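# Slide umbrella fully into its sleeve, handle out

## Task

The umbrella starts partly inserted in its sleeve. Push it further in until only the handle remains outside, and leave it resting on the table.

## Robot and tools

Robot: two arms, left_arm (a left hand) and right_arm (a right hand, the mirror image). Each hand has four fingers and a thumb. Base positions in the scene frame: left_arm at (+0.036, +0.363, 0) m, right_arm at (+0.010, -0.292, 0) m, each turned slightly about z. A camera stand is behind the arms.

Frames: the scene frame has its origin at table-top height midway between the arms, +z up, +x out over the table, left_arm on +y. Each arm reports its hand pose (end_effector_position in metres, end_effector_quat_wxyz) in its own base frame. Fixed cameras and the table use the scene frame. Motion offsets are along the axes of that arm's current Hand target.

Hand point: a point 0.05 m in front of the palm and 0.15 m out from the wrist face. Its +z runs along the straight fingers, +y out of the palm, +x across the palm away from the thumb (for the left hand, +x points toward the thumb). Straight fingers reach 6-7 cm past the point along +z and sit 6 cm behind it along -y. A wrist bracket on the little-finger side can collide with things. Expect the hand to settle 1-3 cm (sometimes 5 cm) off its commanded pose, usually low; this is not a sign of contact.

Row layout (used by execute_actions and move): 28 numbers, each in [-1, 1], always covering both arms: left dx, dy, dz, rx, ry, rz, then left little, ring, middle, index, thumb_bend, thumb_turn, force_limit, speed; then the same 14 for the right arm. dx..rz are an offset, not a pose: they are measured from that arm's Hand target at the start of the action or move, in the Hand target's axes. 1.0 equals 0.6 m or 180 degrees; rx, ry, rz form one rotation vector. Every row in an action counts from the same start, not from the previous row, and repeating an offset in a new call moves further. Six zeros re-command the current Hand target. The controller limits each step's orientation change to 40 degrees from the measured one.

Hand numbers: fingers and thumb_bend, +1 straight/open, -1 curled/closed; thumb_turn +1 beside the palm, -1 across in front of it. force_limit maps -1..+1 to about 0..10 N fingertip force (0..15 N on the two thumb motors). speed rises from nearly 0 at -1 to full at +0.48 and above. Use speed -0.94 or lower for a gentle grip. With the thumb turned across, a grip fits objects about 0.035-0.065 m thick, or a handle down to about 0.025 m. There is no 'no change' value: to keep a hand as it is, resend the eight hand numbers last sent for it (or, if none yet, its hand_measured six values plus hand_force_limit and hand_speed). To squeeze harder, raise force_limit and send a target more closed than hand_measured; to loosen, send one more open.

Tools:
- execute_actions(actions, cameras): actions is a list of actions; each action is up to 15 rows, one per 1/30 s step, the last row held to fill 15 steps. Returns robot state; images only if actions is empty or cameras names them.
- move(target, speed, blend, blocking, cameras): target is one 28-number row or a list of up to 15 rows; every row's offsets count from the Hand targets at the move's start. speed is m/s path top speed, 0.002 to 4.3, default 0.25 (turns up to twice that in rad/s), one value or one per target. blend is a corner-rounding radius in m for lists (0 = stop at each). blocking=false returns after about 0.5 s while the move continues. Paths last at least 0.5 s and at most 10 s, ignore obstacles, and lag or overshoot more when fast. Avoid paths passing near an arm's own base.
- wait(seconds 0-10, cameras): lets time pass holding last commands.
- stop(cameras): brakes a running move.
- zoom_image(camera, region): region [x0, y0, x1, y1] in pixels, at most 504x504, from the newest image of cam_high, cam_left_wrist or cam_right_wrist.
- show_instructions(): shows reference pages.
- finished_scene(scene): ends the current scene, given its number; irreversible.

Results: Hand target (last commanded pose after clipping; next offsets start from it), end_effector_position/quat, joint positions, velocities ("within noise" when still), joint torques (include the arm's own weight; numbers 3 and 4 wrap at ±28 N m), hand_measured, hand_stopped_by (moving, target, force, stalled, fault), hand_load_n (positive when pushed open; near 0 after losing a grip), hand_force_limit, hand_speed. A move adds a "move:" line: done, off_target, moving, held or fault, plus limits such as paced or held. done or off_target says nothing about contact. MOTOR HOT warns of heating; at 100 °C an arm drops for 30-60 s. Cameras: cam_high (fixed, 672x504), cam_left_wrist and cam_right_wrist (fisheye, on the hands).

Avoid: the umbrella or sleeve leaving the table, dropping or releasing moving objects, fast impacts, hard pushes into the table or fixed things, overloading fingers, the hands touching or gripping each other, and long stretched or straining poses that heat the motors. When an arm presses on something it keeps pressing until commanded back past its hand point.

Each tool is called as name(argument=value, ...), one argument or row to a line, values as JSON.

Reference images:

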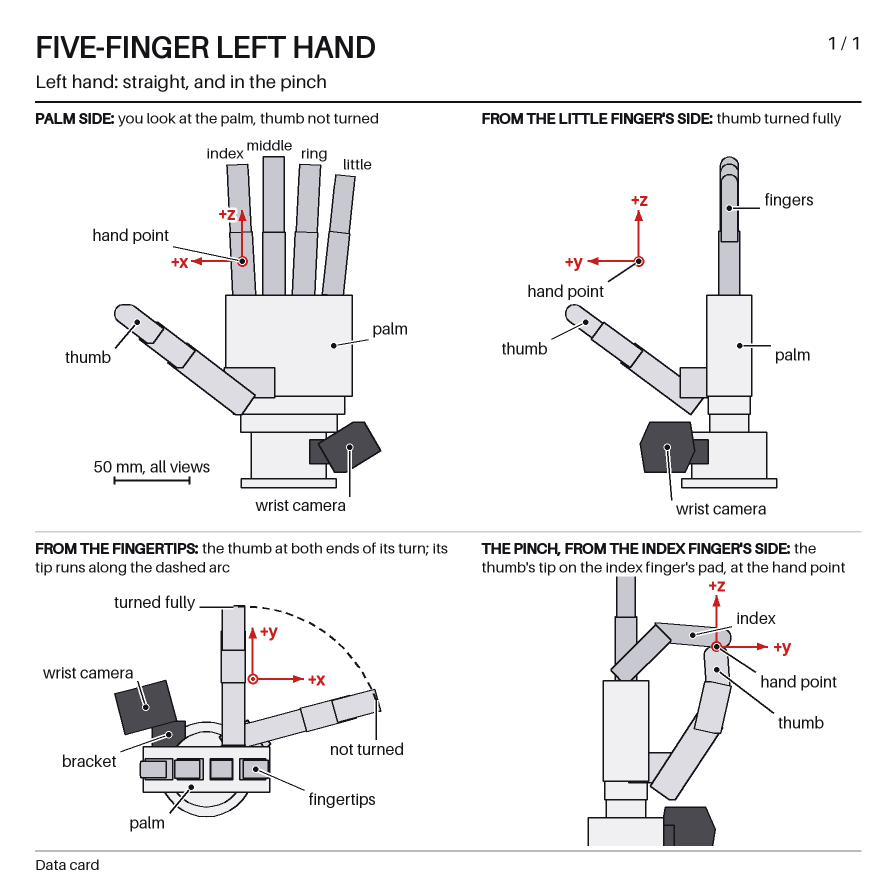

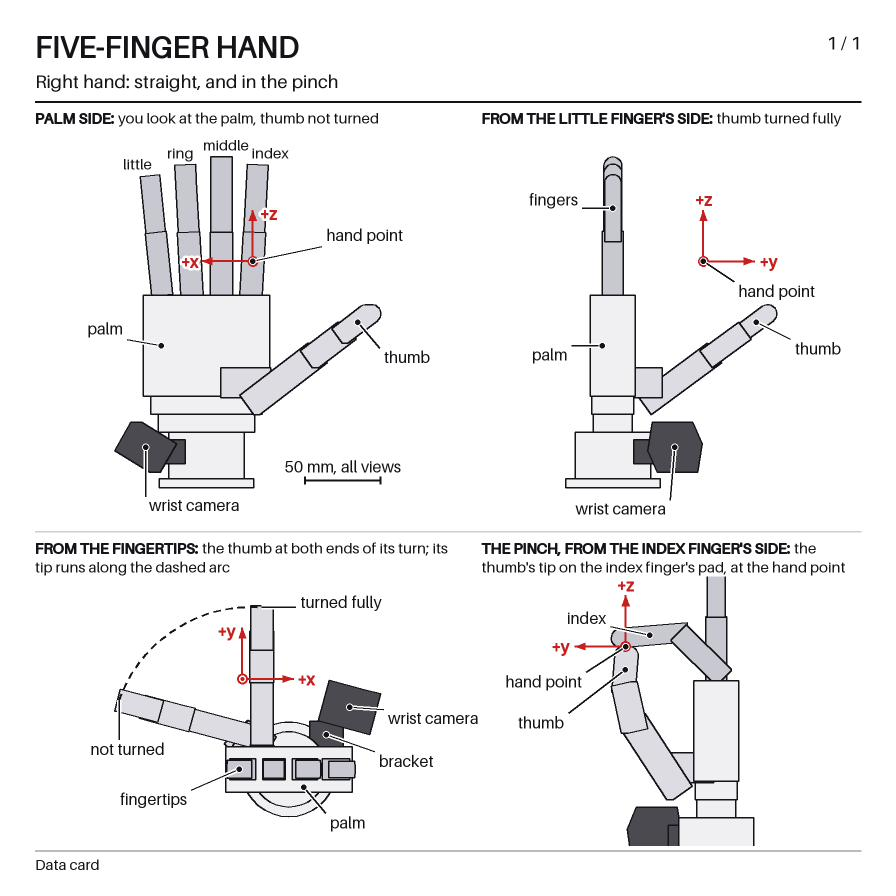

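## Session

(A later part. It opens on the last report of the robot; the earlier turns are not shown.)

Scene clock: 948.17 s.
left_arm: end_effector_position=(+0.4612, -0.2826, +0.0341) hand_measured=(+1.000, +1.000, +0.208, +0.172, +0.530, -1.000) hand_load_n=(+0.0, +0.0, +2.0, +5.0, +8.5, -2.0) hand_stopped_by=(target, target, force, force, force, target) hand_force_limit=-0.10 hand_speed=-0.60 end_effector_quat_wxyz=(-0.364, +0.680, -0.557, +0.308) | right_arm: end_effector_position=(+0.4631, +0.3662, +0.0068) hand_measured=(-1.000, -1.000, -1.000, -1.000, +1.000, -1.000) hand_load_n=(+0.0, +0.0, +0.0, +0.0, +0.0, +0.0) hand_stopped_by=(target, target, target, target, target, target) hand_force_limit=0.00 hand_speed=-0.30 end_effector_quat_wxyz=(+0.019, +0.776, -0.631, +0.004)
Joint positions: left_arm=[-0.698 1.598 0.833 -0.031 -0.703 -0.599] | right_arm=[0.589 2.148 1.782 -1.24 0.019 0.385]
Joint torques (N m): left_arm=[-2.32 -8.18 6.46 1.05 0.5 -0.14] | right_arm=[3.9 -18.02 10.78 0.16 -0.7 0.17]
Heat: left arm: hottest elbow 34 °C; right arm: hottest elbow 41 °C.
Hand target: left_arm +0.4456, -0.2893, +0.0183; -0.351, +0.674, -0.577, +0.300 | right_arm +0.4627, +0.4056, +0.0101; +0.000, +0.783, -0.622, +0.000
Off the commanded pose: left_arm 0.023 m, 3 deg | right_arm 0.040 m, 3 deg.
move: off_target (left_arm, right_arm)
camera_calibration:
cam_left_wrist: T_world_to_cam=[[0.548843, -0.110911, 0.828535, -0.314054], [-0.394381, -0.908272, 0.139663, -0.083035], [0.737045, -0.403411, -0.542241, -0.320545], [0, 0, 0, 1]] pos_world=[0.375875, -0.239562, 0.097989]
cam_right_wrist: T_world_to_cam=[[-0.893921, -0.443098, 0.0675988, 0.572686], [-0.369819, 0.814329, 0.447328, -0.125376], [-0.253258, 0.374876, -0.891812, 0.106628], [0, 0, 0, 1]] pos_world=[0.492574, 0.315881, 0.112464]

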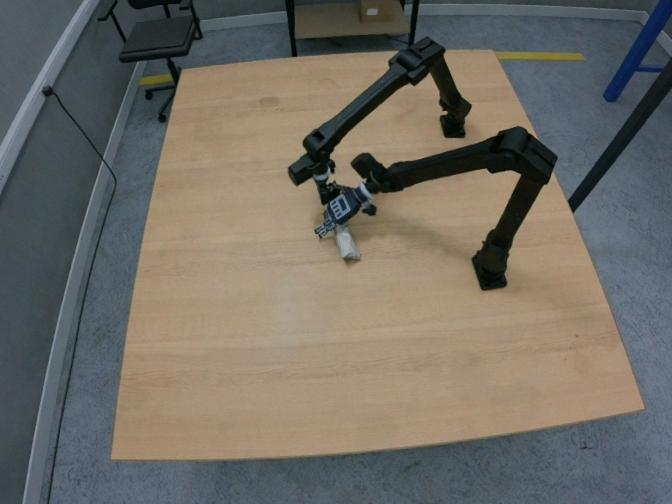

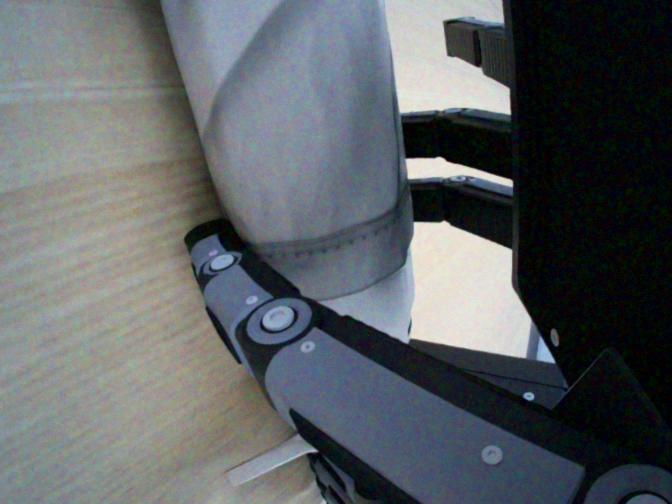

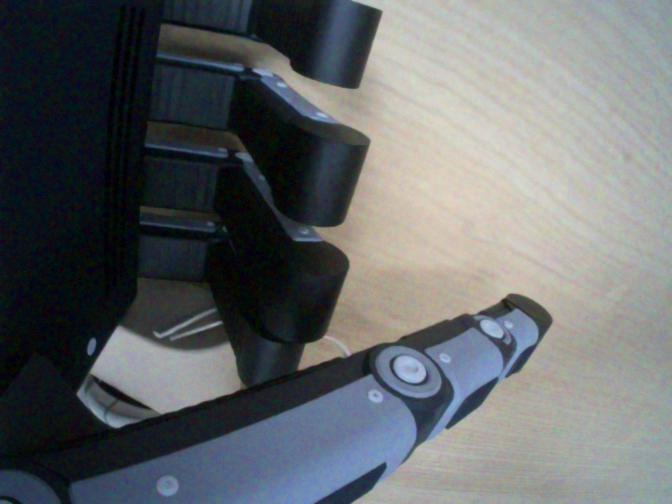

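move(
  target=[
    [0,0,0,0,0,0, 1,1,-0.9,-0.9,-0.5,-1,-0.1,-0.6, -0.025,0,0,0,0,0, -1,-1,-1,-1,1,-1,0,-0.3],
  ],
  speed=0.05,
  cameras=["all"],
)

zoom_image(
  camera="cam_left_wrist",
  region=[200, 200, 560, 504],
)

zoom_image(
  camera="cam_high",
  region=[300, 170, 380, 240],
)

Scene clock: 997.57 s.
left_arm: end_effector_position=(+0.4607, -0.2827, +0.0339) hand_measured=(+1.000, +1.000, +0.208, +0.170, +0.530, -1.000) hand_load_n=(+0.0, +0.0, +5.5, +0.5, +7.0, -1.0) hand_stopped_by=(target, target, force, force, force, target) hand_force_limit=-0.10 hand_speed=-0.60 end_effector_quat_wxyz=(-0.364, +0.679, -0.558, +0.308) | right_arm: end_effector_position=(+0.4572, +0.3899, +0.0055) hand_measured=(-1.000, -1.000, -1.000, -1.000, +1.000, -1.000) hand_load_n=(+0.0, +0.0, +0.0, +0.0, +0.0, +0.0) hand_stopped_by=(target, target, target, target, target, target) hand_force_limit=0.00 hand_speed=-0.30 end_effector_quat_wxyz=(+0.017, +0.780, -0.626, +0.003)
Joint positions: left_arm=[-0.698 1.597 0.833 -0.031 -0.7 -0.596] | right_arm=[0.625 2.17 1.818 -1.249 0.014 0.407]
Joint torques (N m): left_arm=[-2.37 -8.06 6.56 1.05 0.41 -0.16] | right_arm=[2.61 -19.02 10.41 0.12 -0.5 0.21]
Heat: left arm: hottest elbow 33 °C; right arm: hottest elbow 41 °C.
Hand target: left_arm +0.4456, -0.2894, +0.0182; -0.351, +0.674, -0.577, +0.300 | right_arm +0.4594, +0.4204, +0.0103; +0.000, +0.783, -0.622, +0.000
Off the commanded pose: left_arm 0.023 m, 3 deg | right_arm 0.031 m, 2 deg.
move: off_target (left_arm, right_arm)
camera_calibration:
cam_left_wrist: T_world_to_cam=[[0.549743, -0.113719, 0.827557, -0.314791], [-0.397108, -0.907164, 0.139139, -0.0817216], [0.734907, -0.40512, -0.543866, -0.319729], [0, 0, 0, 1]] pos_world=[0.375573, -0.239461, 0.0979885]
cam_right_wrist: T_world_to_cam=[[-0.888464, -0.454512, 0.0636406, 0.579946], [-0.380471, 0.806979, 0.451693, -0.138463], [-0.256656, 0.3771, -0.889901, 0.0958773], [0, 0, 0, 1]] pos_world=[0.487188, 0.339174, 0.110956]

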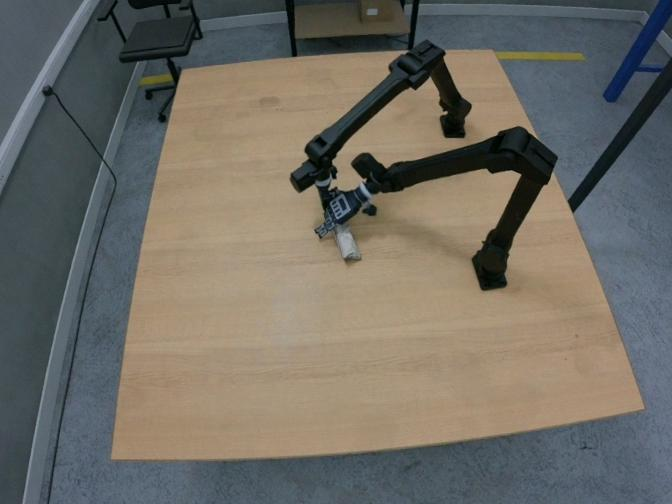

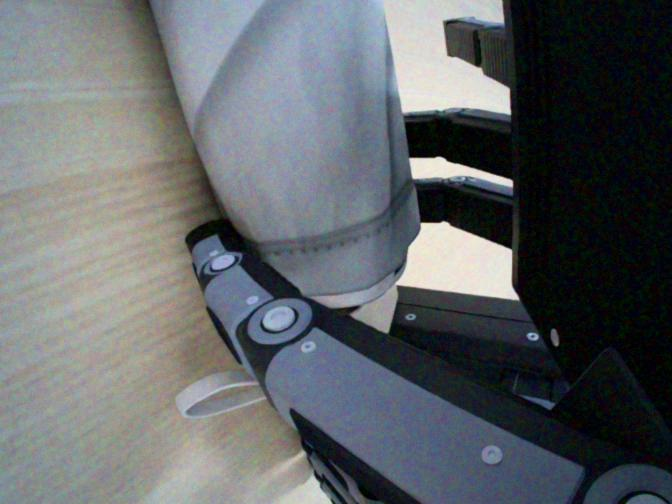

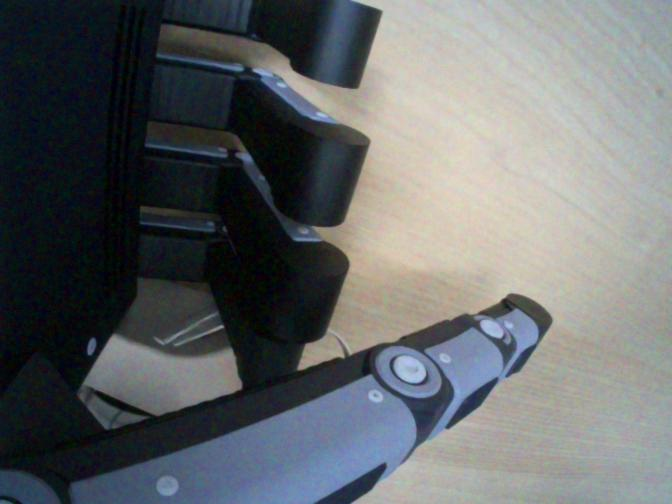

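Scaled by 1.400 from the camera's 672x504 image, which has a finer 960x720 frame.

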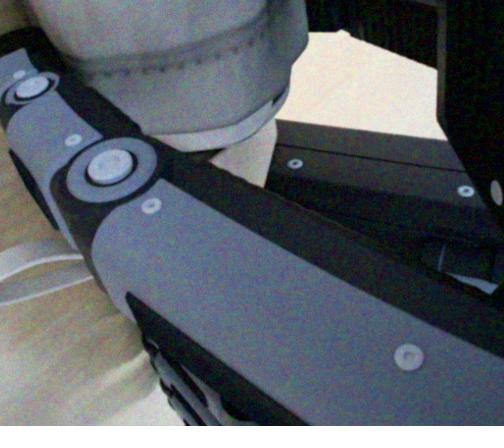

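Scaled by 6.300 from the camera's 672x504 image, which has a finer 960x720 frame.

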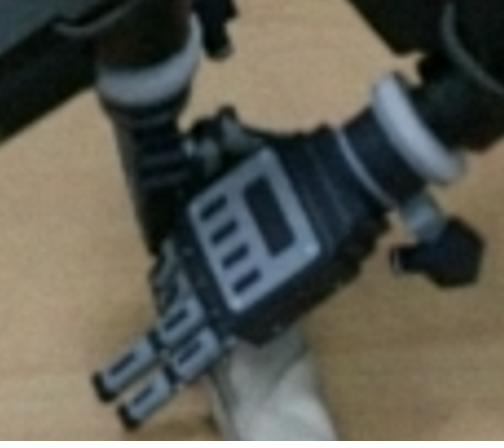

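move(
  target=[
    [0,0,0,0,0,0, 1,1,-0.9,-0.9,-0.5,-1,-0.1,-0.6, -0.014,0,0,0,0,0, -1,-1,-1,-1,1,-1,0,-0.3],
  ],
  speed=0.05,
  cameras=["all"],
)

zoom_image(
  camera="cam_left_wrist",
  region=[200, 200, 560, 504],
)

Scene clock: 1006.50 s.
left_arm: end_effector_position=(+0.4607, -0.2827, +0.0339) hand_measured=(+1.000, +1.000, +0.208, +0.170, +0.530, -1.000) hand_load_n=(+0.0, +0.0, +5.5, +0.0, +6.5, -0.5) hand_stopped_by=(target, target, force, force, force, target) hand_force_limit=-0.10 hand_speed=-0.60 end_effector_quat_wxyz=(-0.364, +0.679, -0.558, +0.308) | right_arm: end_effector_position=(+0.4571, +0.3912, +0.0048) hand_measured=(-1.000, -1.000, -1.000, -1.000, +1.000, -1.000) hand_load_n=(+0.0, +0.0, +0.0, +0.0, +0.0, +0.0) hand_stopped_by=(target, target, target, target, target, target) hand_force_limit=0.00 hand_speed=-0.30 end_effector_quat_wxyz=(+0.020, +0.778, -0.628, +0.002)
Joint positions: left_arm=[-0.698 1.597 0.833 -0.031 -0.7 -0.596] | right_arm=[0.626 2.178 1.829 -1.259 0.014 0.413]
Joint torques (N m): left_arm=[-2.32 -8.06 6.54 1.05 0.41 -0.16] | right_arm=[3.6 -19.78 10.91 0.32 -0.56 0.22]
Heat: left arm: hottest elbow 33 °C; right arm: hottest elbow 42 °C.
Hand target: left_arm +0.4456, -0.2894, +0.0182; -0.351, +0.674, -0.577, +0.300 | right_arm +0.4575, +0.4285, +0.0102; +0.000, +0.783, -0.622, +0.000
Off the commanded pose: left_arm 0.023 m, 3 deg | right_arm 0.038 m, 3 deg.
move: off_target (left_arm, right_arm)
camera_calibration:
cam_left_wrist: T_world_to_cam=[[0.549743, -0.113719, 0.827557, -0.314791], [-0.397108, -0.907164, 0.139139, -0.0817216], [0.734907, -0.40512, -0.543866, -0.319729], [0, 0, 0, 1]] pos_world=[0.375573, -0.239461, 0.0979885]
cam_right_wrist: T_world_to_cam=[[-0.889952, -0.450541, 0.0706982, 0.57964], [-0.37453, 0.810481, 0.450386, -0.143354], [-0.260217, 0.374344, -0.89003, 0.0973798], [0, 0, 0, 1]] pos_world=[0.487501, 0.340884, 0.110256]

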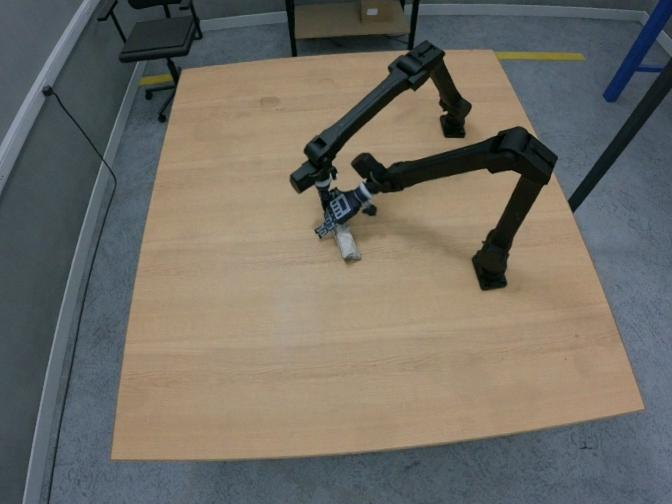

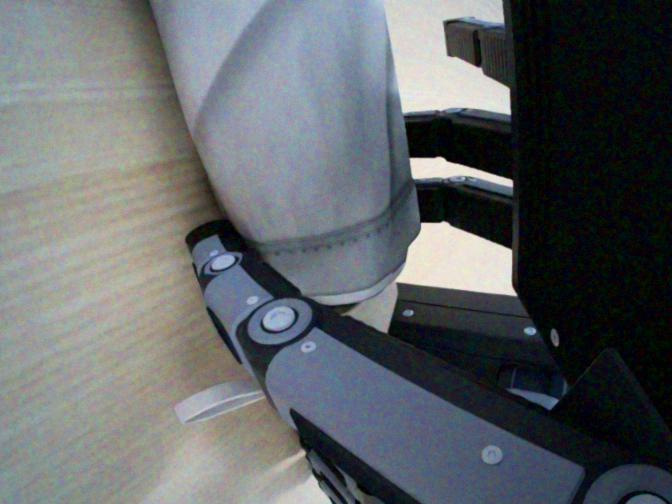

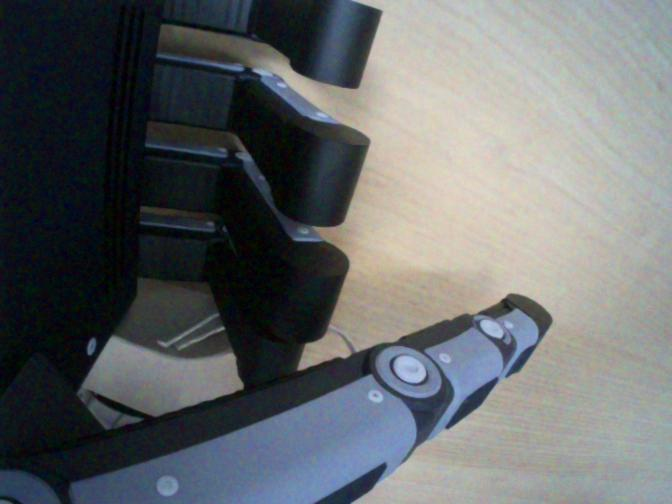

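Scaled by 1.400 from the camera's 672x504 image, which has a finer 960x720 frame.

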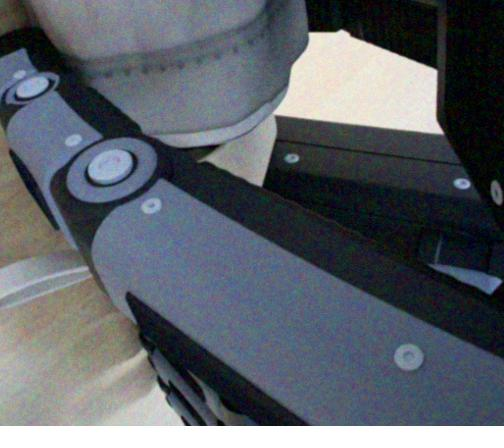

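move(
  target=[
    [0,0,0,0,0,0, 1,1,-0.9,-0.9,-0.5,-1,-0.1,-0.6, -0.018,0,0,0,0,0, -1,-1,-1,-1,1,-1,0,-0.3],
  ],
  speed=0.05,
  cameras=["cam_left_wrist", "cam_high"],
)

zoom_image(
  camera="cam_left_wrist",
  region=[200, 200, 560, 504],
)

Scene clock: 1014.27 s.
left_arm: end_effector_position=(+0.4607, -0.2827, +0.0339) hand_measured=(+1.000, +1.000, +0.208, +0.170, +0.530, -1.000) hand_load_n=(+0.0, +0.0, +5.0, +0.0, +6.5, -1.0) hand_stopped_by=(target, target, force, force, force, target) hand_force_limit=-0.10 hand_speed=-0.60 end_effector_quat_wxyz=(-0.364, +0.679, -0.558, +0.308) | right_arm: end_effector_position=(+0.4570, +0.3918, +0.0049) hand_measured=(-1.000, -1.000, -1.000, -1.000, +1.000, -1.000) hand_load_n=(+0.0, +0.0, +0.0, +0.0, +0.0, +0.0) hand_stopped_by=(target, target, target, target, target, target) hand_force_limit=0.00 hand_speed=-0.30 end_effector_quat_wxyz=(+0.026, +0.777, -0.630, +0.002)
Joint positions: left_arm=[-0.698 1.597 0.833 -0.031 -0.7 -0.596] | right_arm=[0.628 2.186 1.842 -1.275 0.018 0.42]
Joint torques (N m): left_arm=[-2.32 -8.06 6.54 1.05 0.41 -0.16] | right_arm=[4.48 -19.14 11.18 0.51 -0.72 0.3]
Heat: left arm: hottest elbow 34 °C; right arm: hottest elbow 42 °C.
Hand target: left_arm +0.4456, -0.2894, +0.0182; -0.351, +0.674, -0.577, +0.300 | right_arm +0.4550, +0.4390, +0.0103; +0.000, +0.783, -0.622, +0.000
Off the commanded pose: left_arm 0.023 m, 3 deg | right_arm 0.048 m, 3 deg.
move: off_target (left_arm, right_arm)
camera_calibration:
cam_left_wrist: T_world_to_cam=[[0.54977, -0.114133, 0.827482, -0.314893], [-0.397314, -0.907117, 0.138854, -0.0816046], [0.734775, -0.405108, -0.544052, -0.319659], [0, 0, 0, 1]] pos_world=[0.375573, -0.239461, 0.0979886]
Images, in order (width x height): cam_high 672x504, cam_left_wrist 672x504.

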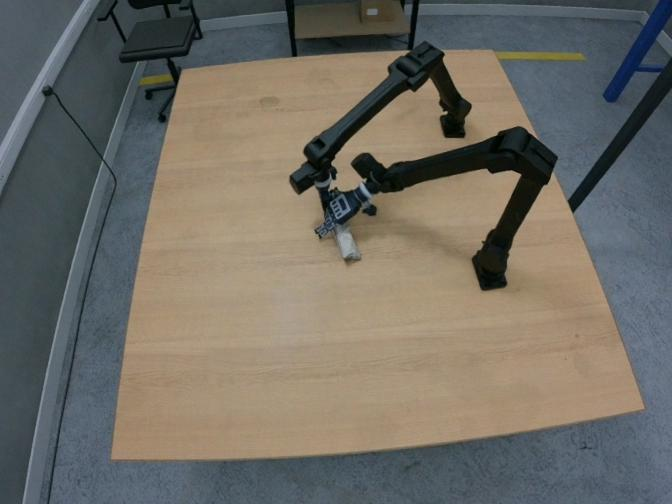

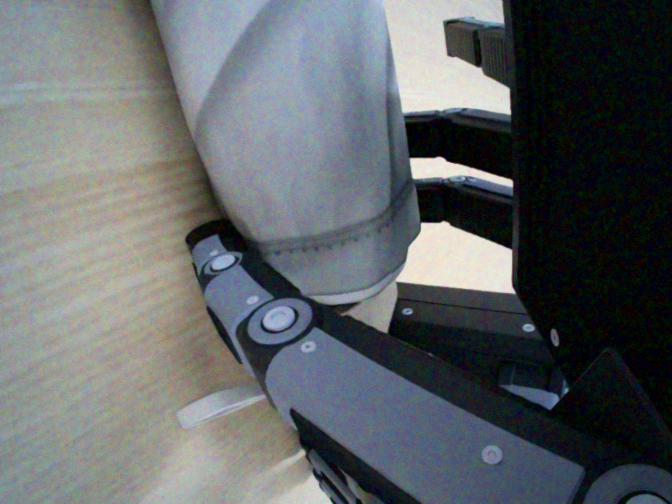

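Scaled by 1.400 from the camera's 672x504 image, which has a finer 960x720 frame.

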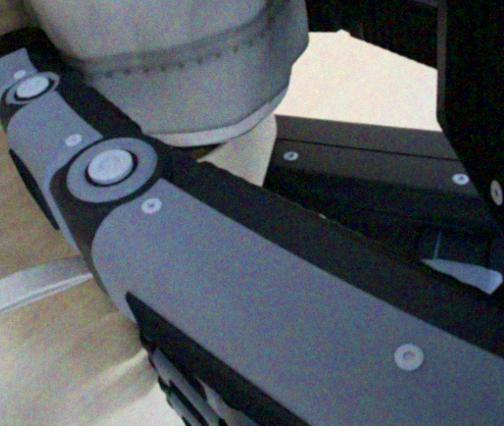

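move(
  target=[
    [0,0,0,0,0,0, 1,1,-0.9,-0.9,-0.5,-1,-0.1,-0.6, -0.013,0,0,0,0,0, -1,-1,-1,-1,1,-1,0,-0.3],
  ],
  speed=0.05,
  cameras=["cam_left_wrist", "cam_high"],
)

zoom_image(
  camera="cam_left_wrist",
  region=[200, 200, 560, 504],
)

Scene clock: 1024.23 s.
left_arm: end_effector_position=(+0.4607, -0.2826, +0.0339) hand_measured=(+1.000, +1.000, +0.208, +0.170, +0.530, -1.000) hand_load_n=(+0.0, +0.0, +5.5, +0.5, +6.0, -1.5) hand_stopped_by=(target, target, force, force, force, target) hand_force_limit=-0.10 hand_speed=-0.60 end_effector_quat_wxyz=(-0.364, +0.679, -0.559, +0.308) | right_arm: end_effector_position=(+0.4569, +0.3922, +0.0049) hand_measured=(-1.000, -1.000, -1.000, -1.000, +1.000, -1.000) hand_load_n=(+0.0, +0.0, +0.0, +0.0, +0.0, +0.0) hand_stopped_by=(target, target, target, target, target, target) hand_force_limit=0.00 hand_speed=-0.30 end_effector_quat_wxyz=(+0.030, +0.775, -0.631, +0.003)
Joint positions: left_arm=[-0.698 1.597 0.833 -0.031 -0.7 -0.596] | right_arm=[0.629 2.192 1.851 -1.287 0.022 0.426]
Joint torques (N m): left_arm=[-2.32 -8.06 6.56 1.05 0.41 -0.17] | right_arm=[4.84 -18.84 11.44 0.62 -0.83 0.35]
Heat: left arm: hottest elbow 34 °C; right arm: hottest elbow 45 °C.
Hand target: left_arm +0.4456, -0.2894, +0.0182; -0.351, +0.674, -0.577, +0.300 | right_arm +0.4532, +0.4466, +0.0102; +0.000, +0.783, -0.622, +0.000
Off the commanded pose: left_arm 0.023 m, 3 deg | right_arm 0.055 m, 4 deg.
move: off_target (left_arm, right_arm)
camera_calibration:
cam_left_wrist: T_world_to_cam=[[0.549796, -0.114546, 0.827408, -0.314983], [-0.397521, -0.90707, 0.13857, -0.0813968], [0.734644, -0.405097, -0.544237, -0.319548], [0, 0, 0, 1]] pos_world=[0.375573, -0.23936, 0.0979887]
Images, in order (width x height): cam_high 672x504, cam_left_wrist 672x504.

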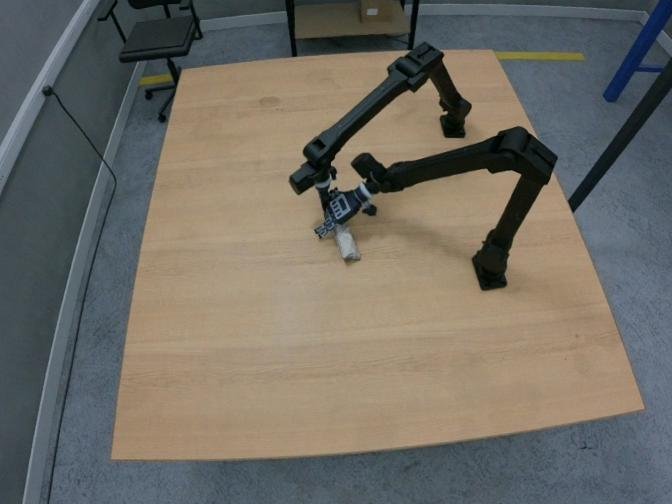

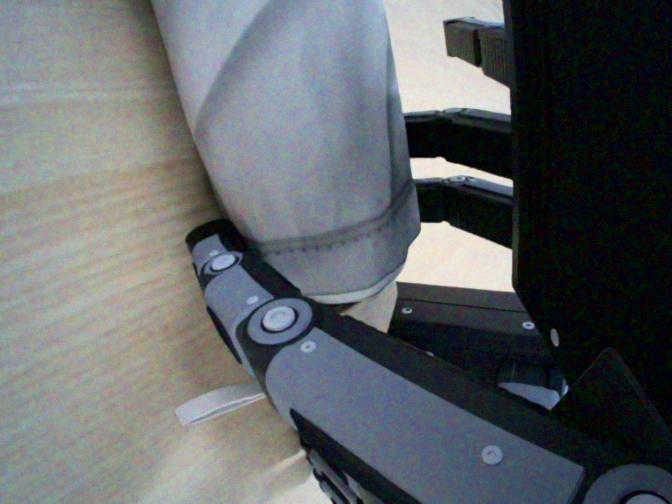

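Scaled by 1.400 from the camera's 672x504 image, which has a finer 960x720 frame.

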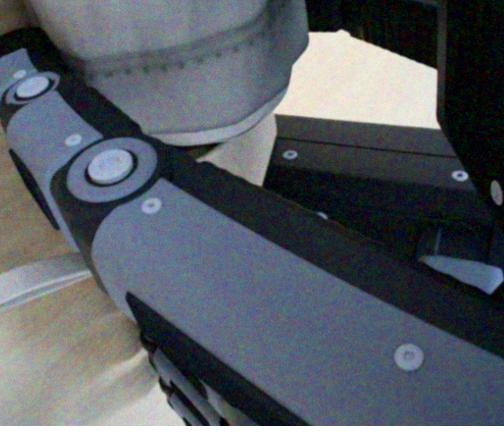

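move(
  target=[
    [0,0,0,0,0,0, 1,1,-0.9,-0.9,-0.5,-1,-0.1,-0.6, 0.18,0,0,0,0,0, -1,-1,-1,-1,1,-1,0,-0.3],
    [0,0,0,0,0,0, 1,1,-0.9,-0.9,-0.5,-1,-0.1,-0.6, 0.28,0,-0.15,0,0,0, -1,-1,-1,-1,1,-1,0,-0.3],
  ],
  speed=0.1,
  cameras=["all"],
)

zoom_image(
  camera="cam_left_wrist",
  region=[200, 200, 560, 504],
)

zoom_image(
  camera="cam_high",
  region=[290, 150, 390, 270],
)

Scene clock: 1046.67 s.
left_arm: end_effector_position=(+0.4607, -0.2827, +0.0341) hand_measured=(+1.000, +1.000, +0.208, +0.170, +0.530, -1.000) hand_load_n=(+0.0, -0.5, +6.0, +0.5, +7.0, +1.5) hand_stopped_by=(target, target, force, force, force, target) hand_force_limit=-0.10 hand_speed=-0.60 end_effector_quat_wxyz=(-0.364, +0.679, -0.559, +0.308) | right_arm: end_effector_position=(+0.4754, +0.2816, +0.0708) hand_measured=(-1.000, -1.000, -1.000, -1.000, +1.000, -1.000) hand_load_n=(+0.0, +0.0, +0.0, +0.0, +0.0, +0.0) hand_stopped_by=(target, target, target, target, target, target) hand_force_limit=0.00 hand_speed=-0.30 end_effector_quat_wxyz=(+0.027, +0.783, -0.621, -0.013)
Joint positions: left_arm=[-0.698 1.596 0.833 -0.031 -0.7 -0.596] | right_arm=[0.457 2.031 1.755 -1.353 0 0.227]
Joint torques (N m): left_arm=[-2.32 -8.06 6.54 1.06 0.4 -0.17] | right_arm=[-0.56 -21.48 9.81 -0.38 0.01 -0.06]
Heat: left arm: hottest elbow 34 °C; right arm: hottest elbow 44 °C.
Hand target: left_arm +0.4456, -0.2894, +0.0184; -0.351, +0.674, -0.577, +0.300 | right_arm +0.4914, +0.2829, +0.1003; +0.000, +0.783, -0.622, +0.000
Off the commanded pose: left_arm 0.023 m, 3 deg | right_arm 0.033 m, 3 deg.
move: off_target (left_arm, right_arm)
camera_calibration:
cam_left_wrist: T_world_to_cam=[[0.549632, -0.114302, 0.82755, -0.315054], [-0.397742, -0.906922, 0.138903, -0.0814302], [0.734647, -0.405497, -0.543936, -0.319606], [0, 0, 0, 1]] pos_world=[0.375574, -0.239461, 0.0981886]
cam_right_wrist: T_world_to_cam=[[-0.88015, -0.465251, 0.0942215, 0.539718], [-0.3731, 0.800729, 0.468646, -0.0766526], [-0.293484, 0.377325, -0.878347, 0.216017], [0, 0, 0, 1]] pos_world=[0.509831, 0.230974, 0.174808]

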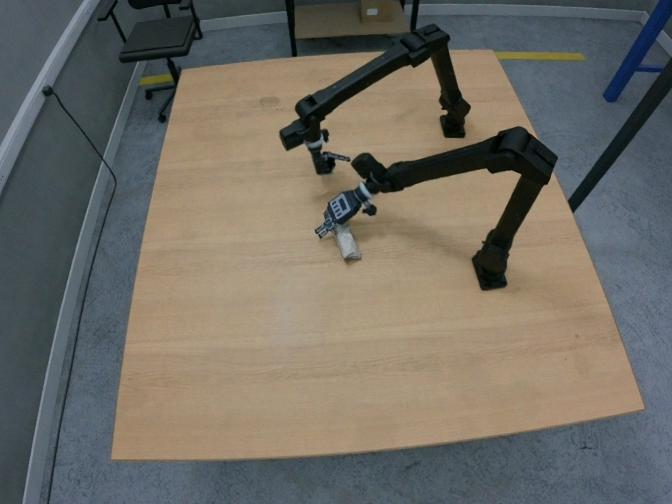

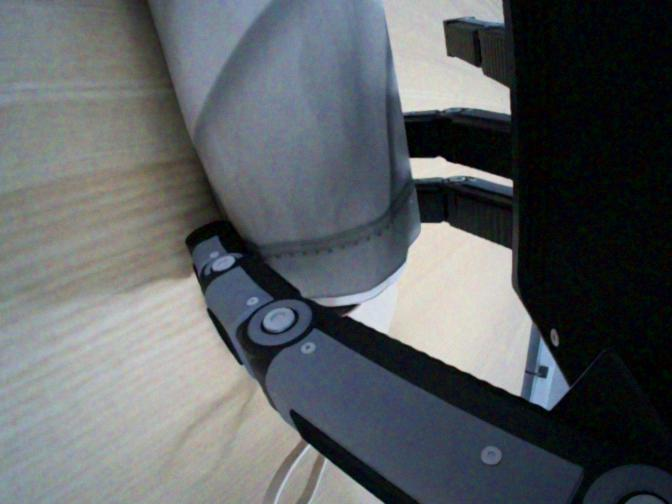

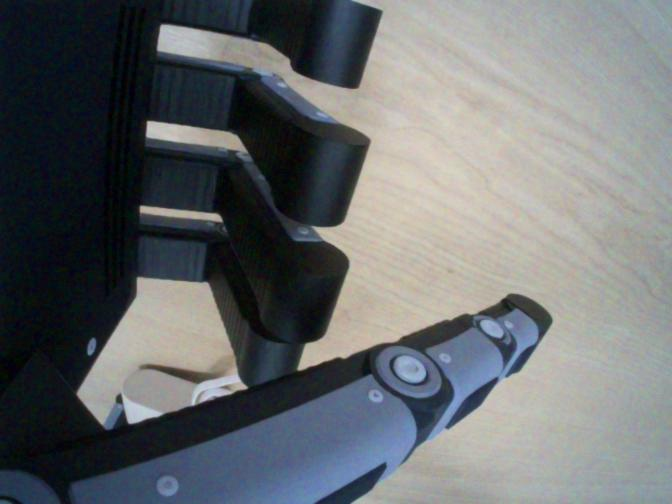

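Scaled by 1.400 from the camera's 672x504 image, which has a finer 960x720 frame.

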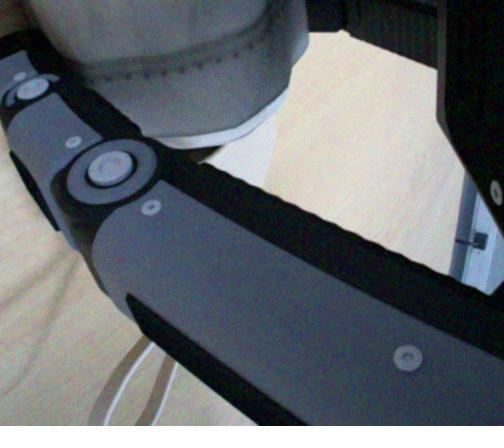

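Scaled by 4.200 from the camera's 672x504 image, which has a finer 960x720 frame.

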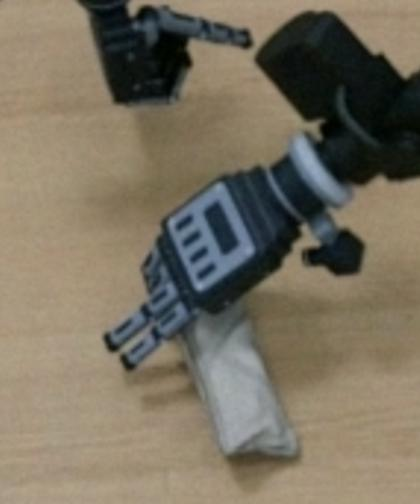

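move(
  target=[
    [0,0,0,0,0,0, 1,1,-0.9,-0.9,-0.5,-1,-0.1,-0.6, 0,-0.1,-0.1,0,0,0, -1,-1,-1,-1,1,-1,0,-0.3],
  ],
  speed=0.15,
  cameras=["cam_right_wrist"],
)

zoom_image(
  camera="cam_right_wrist",
  region=[80, 200, 450, 504],
)

Scene clock: 1059.73 s.
left_arm: end_effector_position=(+0.4607, -0.2827, +0.0341) hand_measured=(+1.000, +1.000, +0.208, +0.170, +0.530, -1.000) hand_load_n=(+0.0, +0.0, +6.0, +1.0, +6.5, +2.0) hand_stopped_by=(target, target, force, force, force, target) hand_force_limit=-0.10 hand_speed=-0.60 end_effector_quat_wxyz=(-0.364, +0.679, -0.559, +0.308) | right_arm: end_effector_position=(+0.5371, +0.2980, +0.1512) hand_measured=(-1.000, -1.000, -1.000, -1.000, +1.000, -1.000) hand_load_n=(+0.0, +0.0, +0.0, +0.0, +0.0, +0.0) hand_stopped_by=(target, target, target, target, target, target) hand_force_limit=0.00 hand_speed=-0.30 end_effector_quat_wxyz=(+0.011, +0.784, -0.621, -0.005)
Joint positions: left_arm=[-0.698 1.596 0.833 -0.031 -0.7 -0.596] | right_arm=[0.438 2.164 2.195 -1.625 0 0.207]
Joint torques (N m): left_arm=[-2.26 -8.06 6.56 1.05 0.4 -0.17] | right_arm=[-0.62 -20.31 10.81 -0.31 0.02 -0.05]
Heat: left arm: hottest elbow 34 °C; right arm: hottest elbow 44 °C.
Hand target: left_arm +0.4456, -0.2894, +0.0184; -0.351, +0.674, -0.577, +0.300 | right_arm +0.5497, +0.2966, +0.1602; +0.000, +0.783, -0.622, +0.000
Off the commanded pose: left_arm 0.023 m, 3 deg | right_arm 0.016 m, 1 deg.
move: off_target (left_arm, right_arm)
camera_calibration:
cam_right_wrist: T_world_to_cam=[[-0.881976, -0.467558, 0.0592267, 0.601011], [-0.388771, 0.792813, 0.469365, -0.0937471], [-0.266411, 0.390943, -0.881016, 0.280374], [0, 0, 0, 1]] pos_world=[0.568326, 0.245721, 0.25542]
Images, in order (width x height): cam_right_wrist 672x504.

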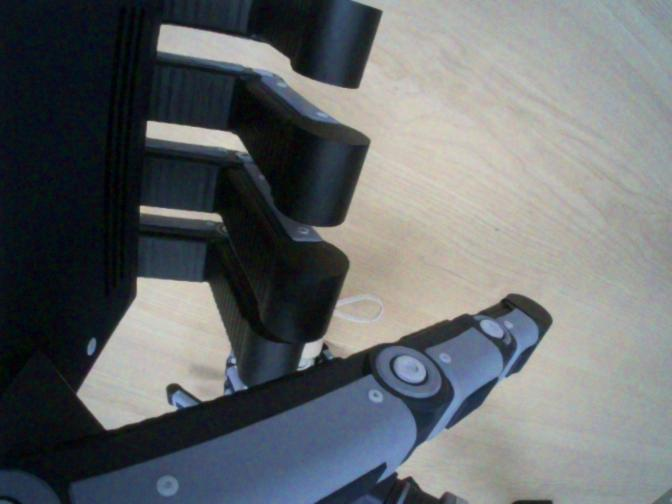

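Scaled by 1.362 from the camera's 672x504 image, which has a finer 960x720 frame.

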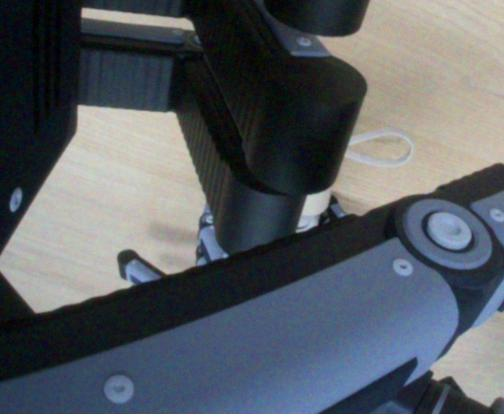

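move(
  target=[
    [0,0,0,0,0,0, 1,1,1,1,1,-1,-0.1,-0.4, 0,0,0,0,0,0, -1,-1,-1,-1,1,-1,0,-0.3],
    [0.0026,-0.1677,-0.109,0,0,0, 1,1,1,1,1,-1,-0.1,-0.4, 0,0,0,0,0,0, -1,-1,-1,-1,1,-1,0,-0.3],
  ],
  speed=0.12,
  cameras=["cam_high","cam_left_wrist"],
)

zoom_image(
  camera="cam_left_wrist",
  region=[0, 100, 360, 504],
)

zoom_image(
  camera="cam_high",
  region=[290, 150, 390, 270],
)

Scene clock: 1087.33 s.
left_arm: end_effector_position=(+0.4390, -0.2778, +0.1180) hand_measured=(+1.000, +1.000, +1.000, +1.000, +0.998, -1.000) hand_load_n=(+0.0, +0.0, +0.0, +0.0, +0.0, +0.0) hand_stopped_by=(target, target, target, target, target, target) hand_force_limit=-0.10 hand_speed=-0.40 end_effector_quat_wxyz=(-0.352, +0.676, -0.582, +0.284) | right_arm: end_effector_position=(+0.5370, +0.2980, +0.1512) hand_measured=(-1.000, -1.000, -1.000, -1.000, +1.000, -1.000) hand_load_n=(+0.0, +0.0, +0.0, +0.0, +0.0, +0.0) hand_stopped_by=(target, target, target, target, target, target) hand_force_limit=0.00 hand_speed=-0.30 end_effector_quat_wxyz=(+0.011, +0.784, -0.621, -0.005)
Joint positions: left_arm=[-0.71 1.412 0.93 -0.379 -0.679 -0.599] | right_arm=[0.438 2.164 2.195 -1.625 0 0.207]
Joint torques (N m): left_arm=[-1.08 -7.88 13.7 0.81 -0.33 -0.09] | right_arm=[-1.38 -20.6 10.82 -0.27 0.01 -0.07]
Heat: left arm: hottest elbow 34 °C; right arm: hottest elbow 47 °C.
Hand target: left_arm +0.4500, -0.2903, +0.1383; -0.351, +0.674, -0.577, +0.300 | right_arm +0.5497, +0.2966, +0.1602; +0.000, +0.783, -0.622, +0.000
Off the commanded pose: left_arm 0.026 m, 2 deg | right_arm 0.016 m, 1 deg.
move: off_target (left_arm, right_arm)
camera_calibration:
cam_left_wrist: T_world_to_cam=[[0.594932, -0.150759, 0.789511, -0.397541], [-0.411426, -0.900937, 0.137992, -0.0894892], [0.690496, -0.406921, -0.598023, -0.230667], [0, 0, 0, 1]] pos_world=[0.358967, -0.23442, 0.188267]
Images, in order (width x height): cam_high 672x504, cam_left_wrist 672x504.

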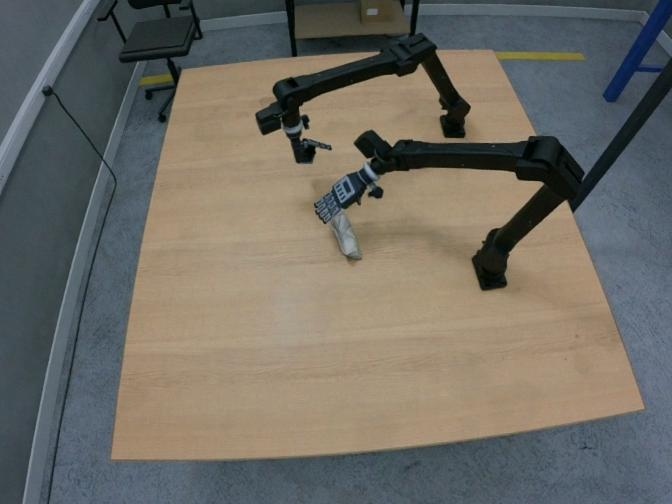

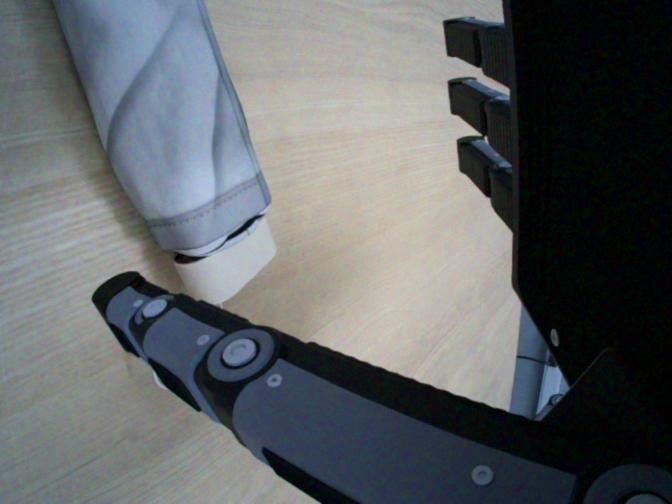

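Scaled by 1.248 from the camera's 672x504 image, which has a finer 960x720 frame.

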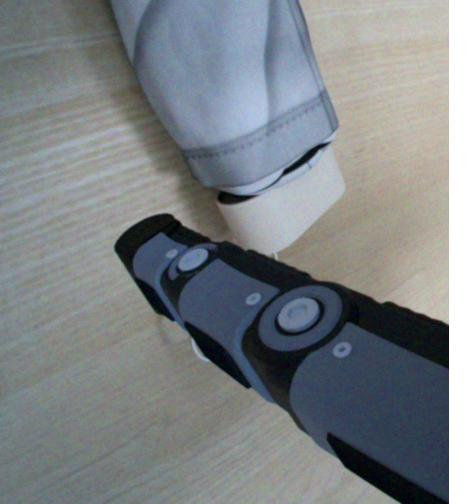

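Scaled by 4.200 from the camera's 672x504 image, which has a finer 960x720 frame.

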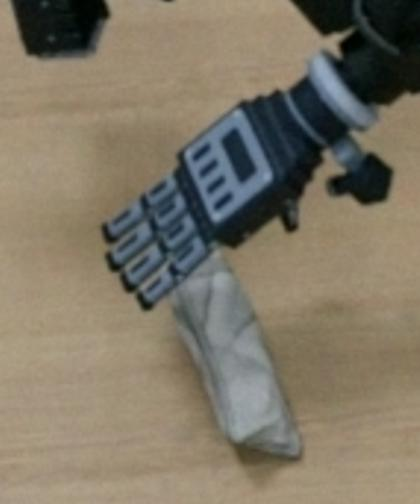

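move(
  target=[-0.0253,0.1597,0.1218,0,0,0, 1,1,1,1,1,-1,-0.1,-0.4, 0,0,0,0,0,0, -1,-1,-1,-1,1,-1,0,-0.3],
  speed=0.12,
  cameras=["cam_high","cam_left_wrist"],
)

Scene clock: 1117.13 s.
left_arm: end_effector_position=(+0.4540, -0.2818, +0.0340) hand_measured=(+1.000, +1.000, +1.000, +1.000, +0.998, -1.000) hand_load_n=(+0.0, +0.0, +0.0, +0.0, +1.0, -0.5) hand_stopped_by=(target, target, target, target, target, target) hand_force_limit=-0.10 hand_speed=-0.40 end_effector_quat_wxyz=(-0.349, +0.675, -0.570, +0.313) | right_arm: end_effector_position=(+0.5370, +0.2980, +0.1512) hand_measured=(-1.000, -1.000, -1.000, -1.000, +1.000, -1.000) hand_load_n=(-0.5, +0.0, +0.0, +0.0, +0.0, +0.0) hand_stopped_by=(target, target, target, target, target, target) hand_force_limit=0.00 hand_speed=-0.30 end_effector_quat_wxyz=(+0.011, +0.784, -0.621, -0.005)
Joint positions: left_arm=[-0.689 1.575 0.81 -0.02 -0.655 -0.578] | right_arm=[0.438 2.164 2.195 -1.625 0 0.207]
Joint torques (N m): left_arm=[-0.09 -6.71 7.1 1.78 -0.37 -0.02] | right_arm=[-0.62 -20.31 10.69 -0.25 0.04 -0.07]
Heat: left arm: hottest elbow 38 °C; right arm: hottest elbow 48 °C.
Hand target: left_arm +0.4525, -0.2744, +0.0178; -0.351, +0.674, -0.577, +0.300 | right_arm +0.5497, +0.2966, +0.1602; +0.000, +0.783, -0.622, +0.000
Off the commanded pose: left_arm 0.018 m, 2 deg | right_arm 0.016 m, 1 deg.
move: off_target (left_arm, right_arm)
camera_calibration:
cam_left_wrist: T_world_to_cam=[[0.558505, -0.119537, 0.820843, -0.316456], [-0.425278, -0.890875, 0.159626, -0.06692], [0.712187, -0.438238, -0.548395, -0.31322], [0, 0, 0, 1]] pos_world=[0.371354, -0.234711, 0.0986749]
Images, in order (width x height): cam_high 672x504, cam_left_wrist 672x504.

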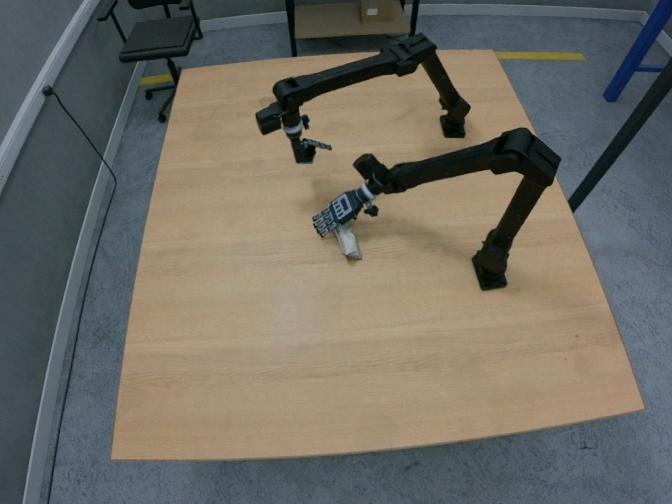

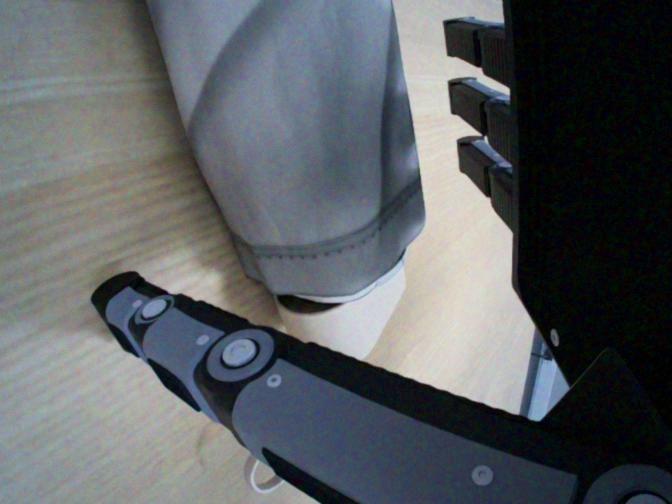

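move(
  target=[
    [-0.027,-0.008,-0.005,0,0,0, 1,1,1,1,1,-1,-0.1,-0.4, 0,0,0,0,0,0, -1,-1,-1,-1,1,-1,0,-0.3],
    [-0.027,-0.008,-0.005,0,0,0, 1,1,-0.9,-0.9,-0.5,-1,-0.1,-0.8, 0,0,0,0,0,0, -1,-1,-1,-1,1,-1,0,-0.3],
  ],
  speed=0.12,
  cameras=["cam_high","cam_left_wrist"],
)

Scene clock: 1127.20 s.
left_arm: end_effector_position=(+0.4561, -0.2661, +0.0346) hand_measured=(+1.000, +1.000, +0.264, +0.190, +0.556, -1.000) hand_load_n=(+0.0, +0.0, +3.0, +4.5, +6.5, +0.0) hand_stopped_by=(target, target, force, force, force, target) hand_force_limit=-0.10 hand_speed=-0.80 end_effector_quat_wxyz=(-0.350, +0.677, -0.566, +0.315) | right_arm: end_effector_position=(+0.5370, +0.2980, +0.1512) hand_measured=(-1.000, -1.000, -1.000, -1.000, +1.000, -1.000) hand_load_n=(+0.0, +0.0, +0.0, +0.0, +0.0, +0.0) hand_stopped_by=(target, target, target, target, target, target) hand_force_limit=0.00 hand_speed=-0.30 end_effector_quat_wxyz=(+0.011, +0.784, -0.621, -0.005)
Joint positions: left_arm=[-0.658 1.555 0.782 0.006 -0.638 -0.558] | right_arm=[0.438 2.164 2.195 -1.625 0 0.207]
Joint torques (N m): left_arm=[-0.44 -7.82 6.9 1.07 -0.24 0.05] | right_arm=[-0.56 -20.72 10.74 -0.34 0.05 -0.07]
Heat: left arm: hottest elbow 37 °C; right arm: hottest elbow 48 °C.
Hand target: left_arm +0.4502, -0.2585, +0.0234; -0.351, +0.674, -0.577, +0.300 | right_arm +0.5497, +0.2966, +0.1602; +0.000, +0.783, -0.622, +0.000
Off the commanded pose: left_arm 0.015 m, 2 deg | right_arm 0.016 m, 1 deg.
move: off_target (left_arm, right_arm); target 2's new numbers were sent with left_arm's hand 0.018 m and 2 deg from that target
camera_calibration:
cam_left_wrist: T_world_to_cam=[[0.555726, -0.111609, 0.82384, -0.312979], [-0.419268, -0.893328, 0.161797, -0.0555574], [0.717902, -0.435325, -0.54324, -0.309546], [0, 0, 0, 1]] pos_world=[0.372861, -0.219315, 0.098676]
Images, in order (width x height): cam_high 672x504, cam_left_wrist 672x504.

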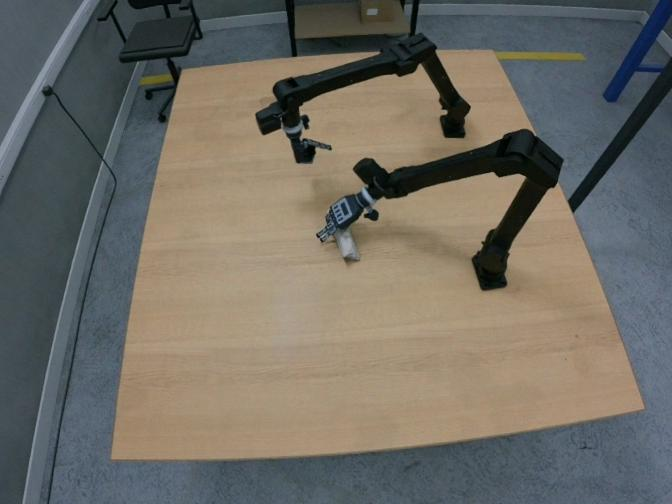

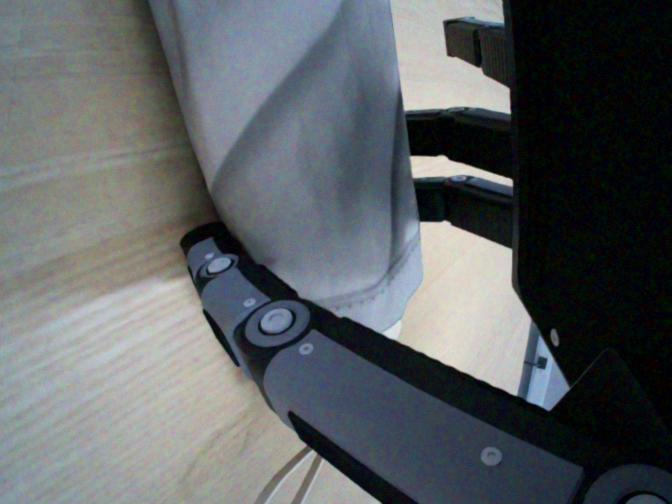

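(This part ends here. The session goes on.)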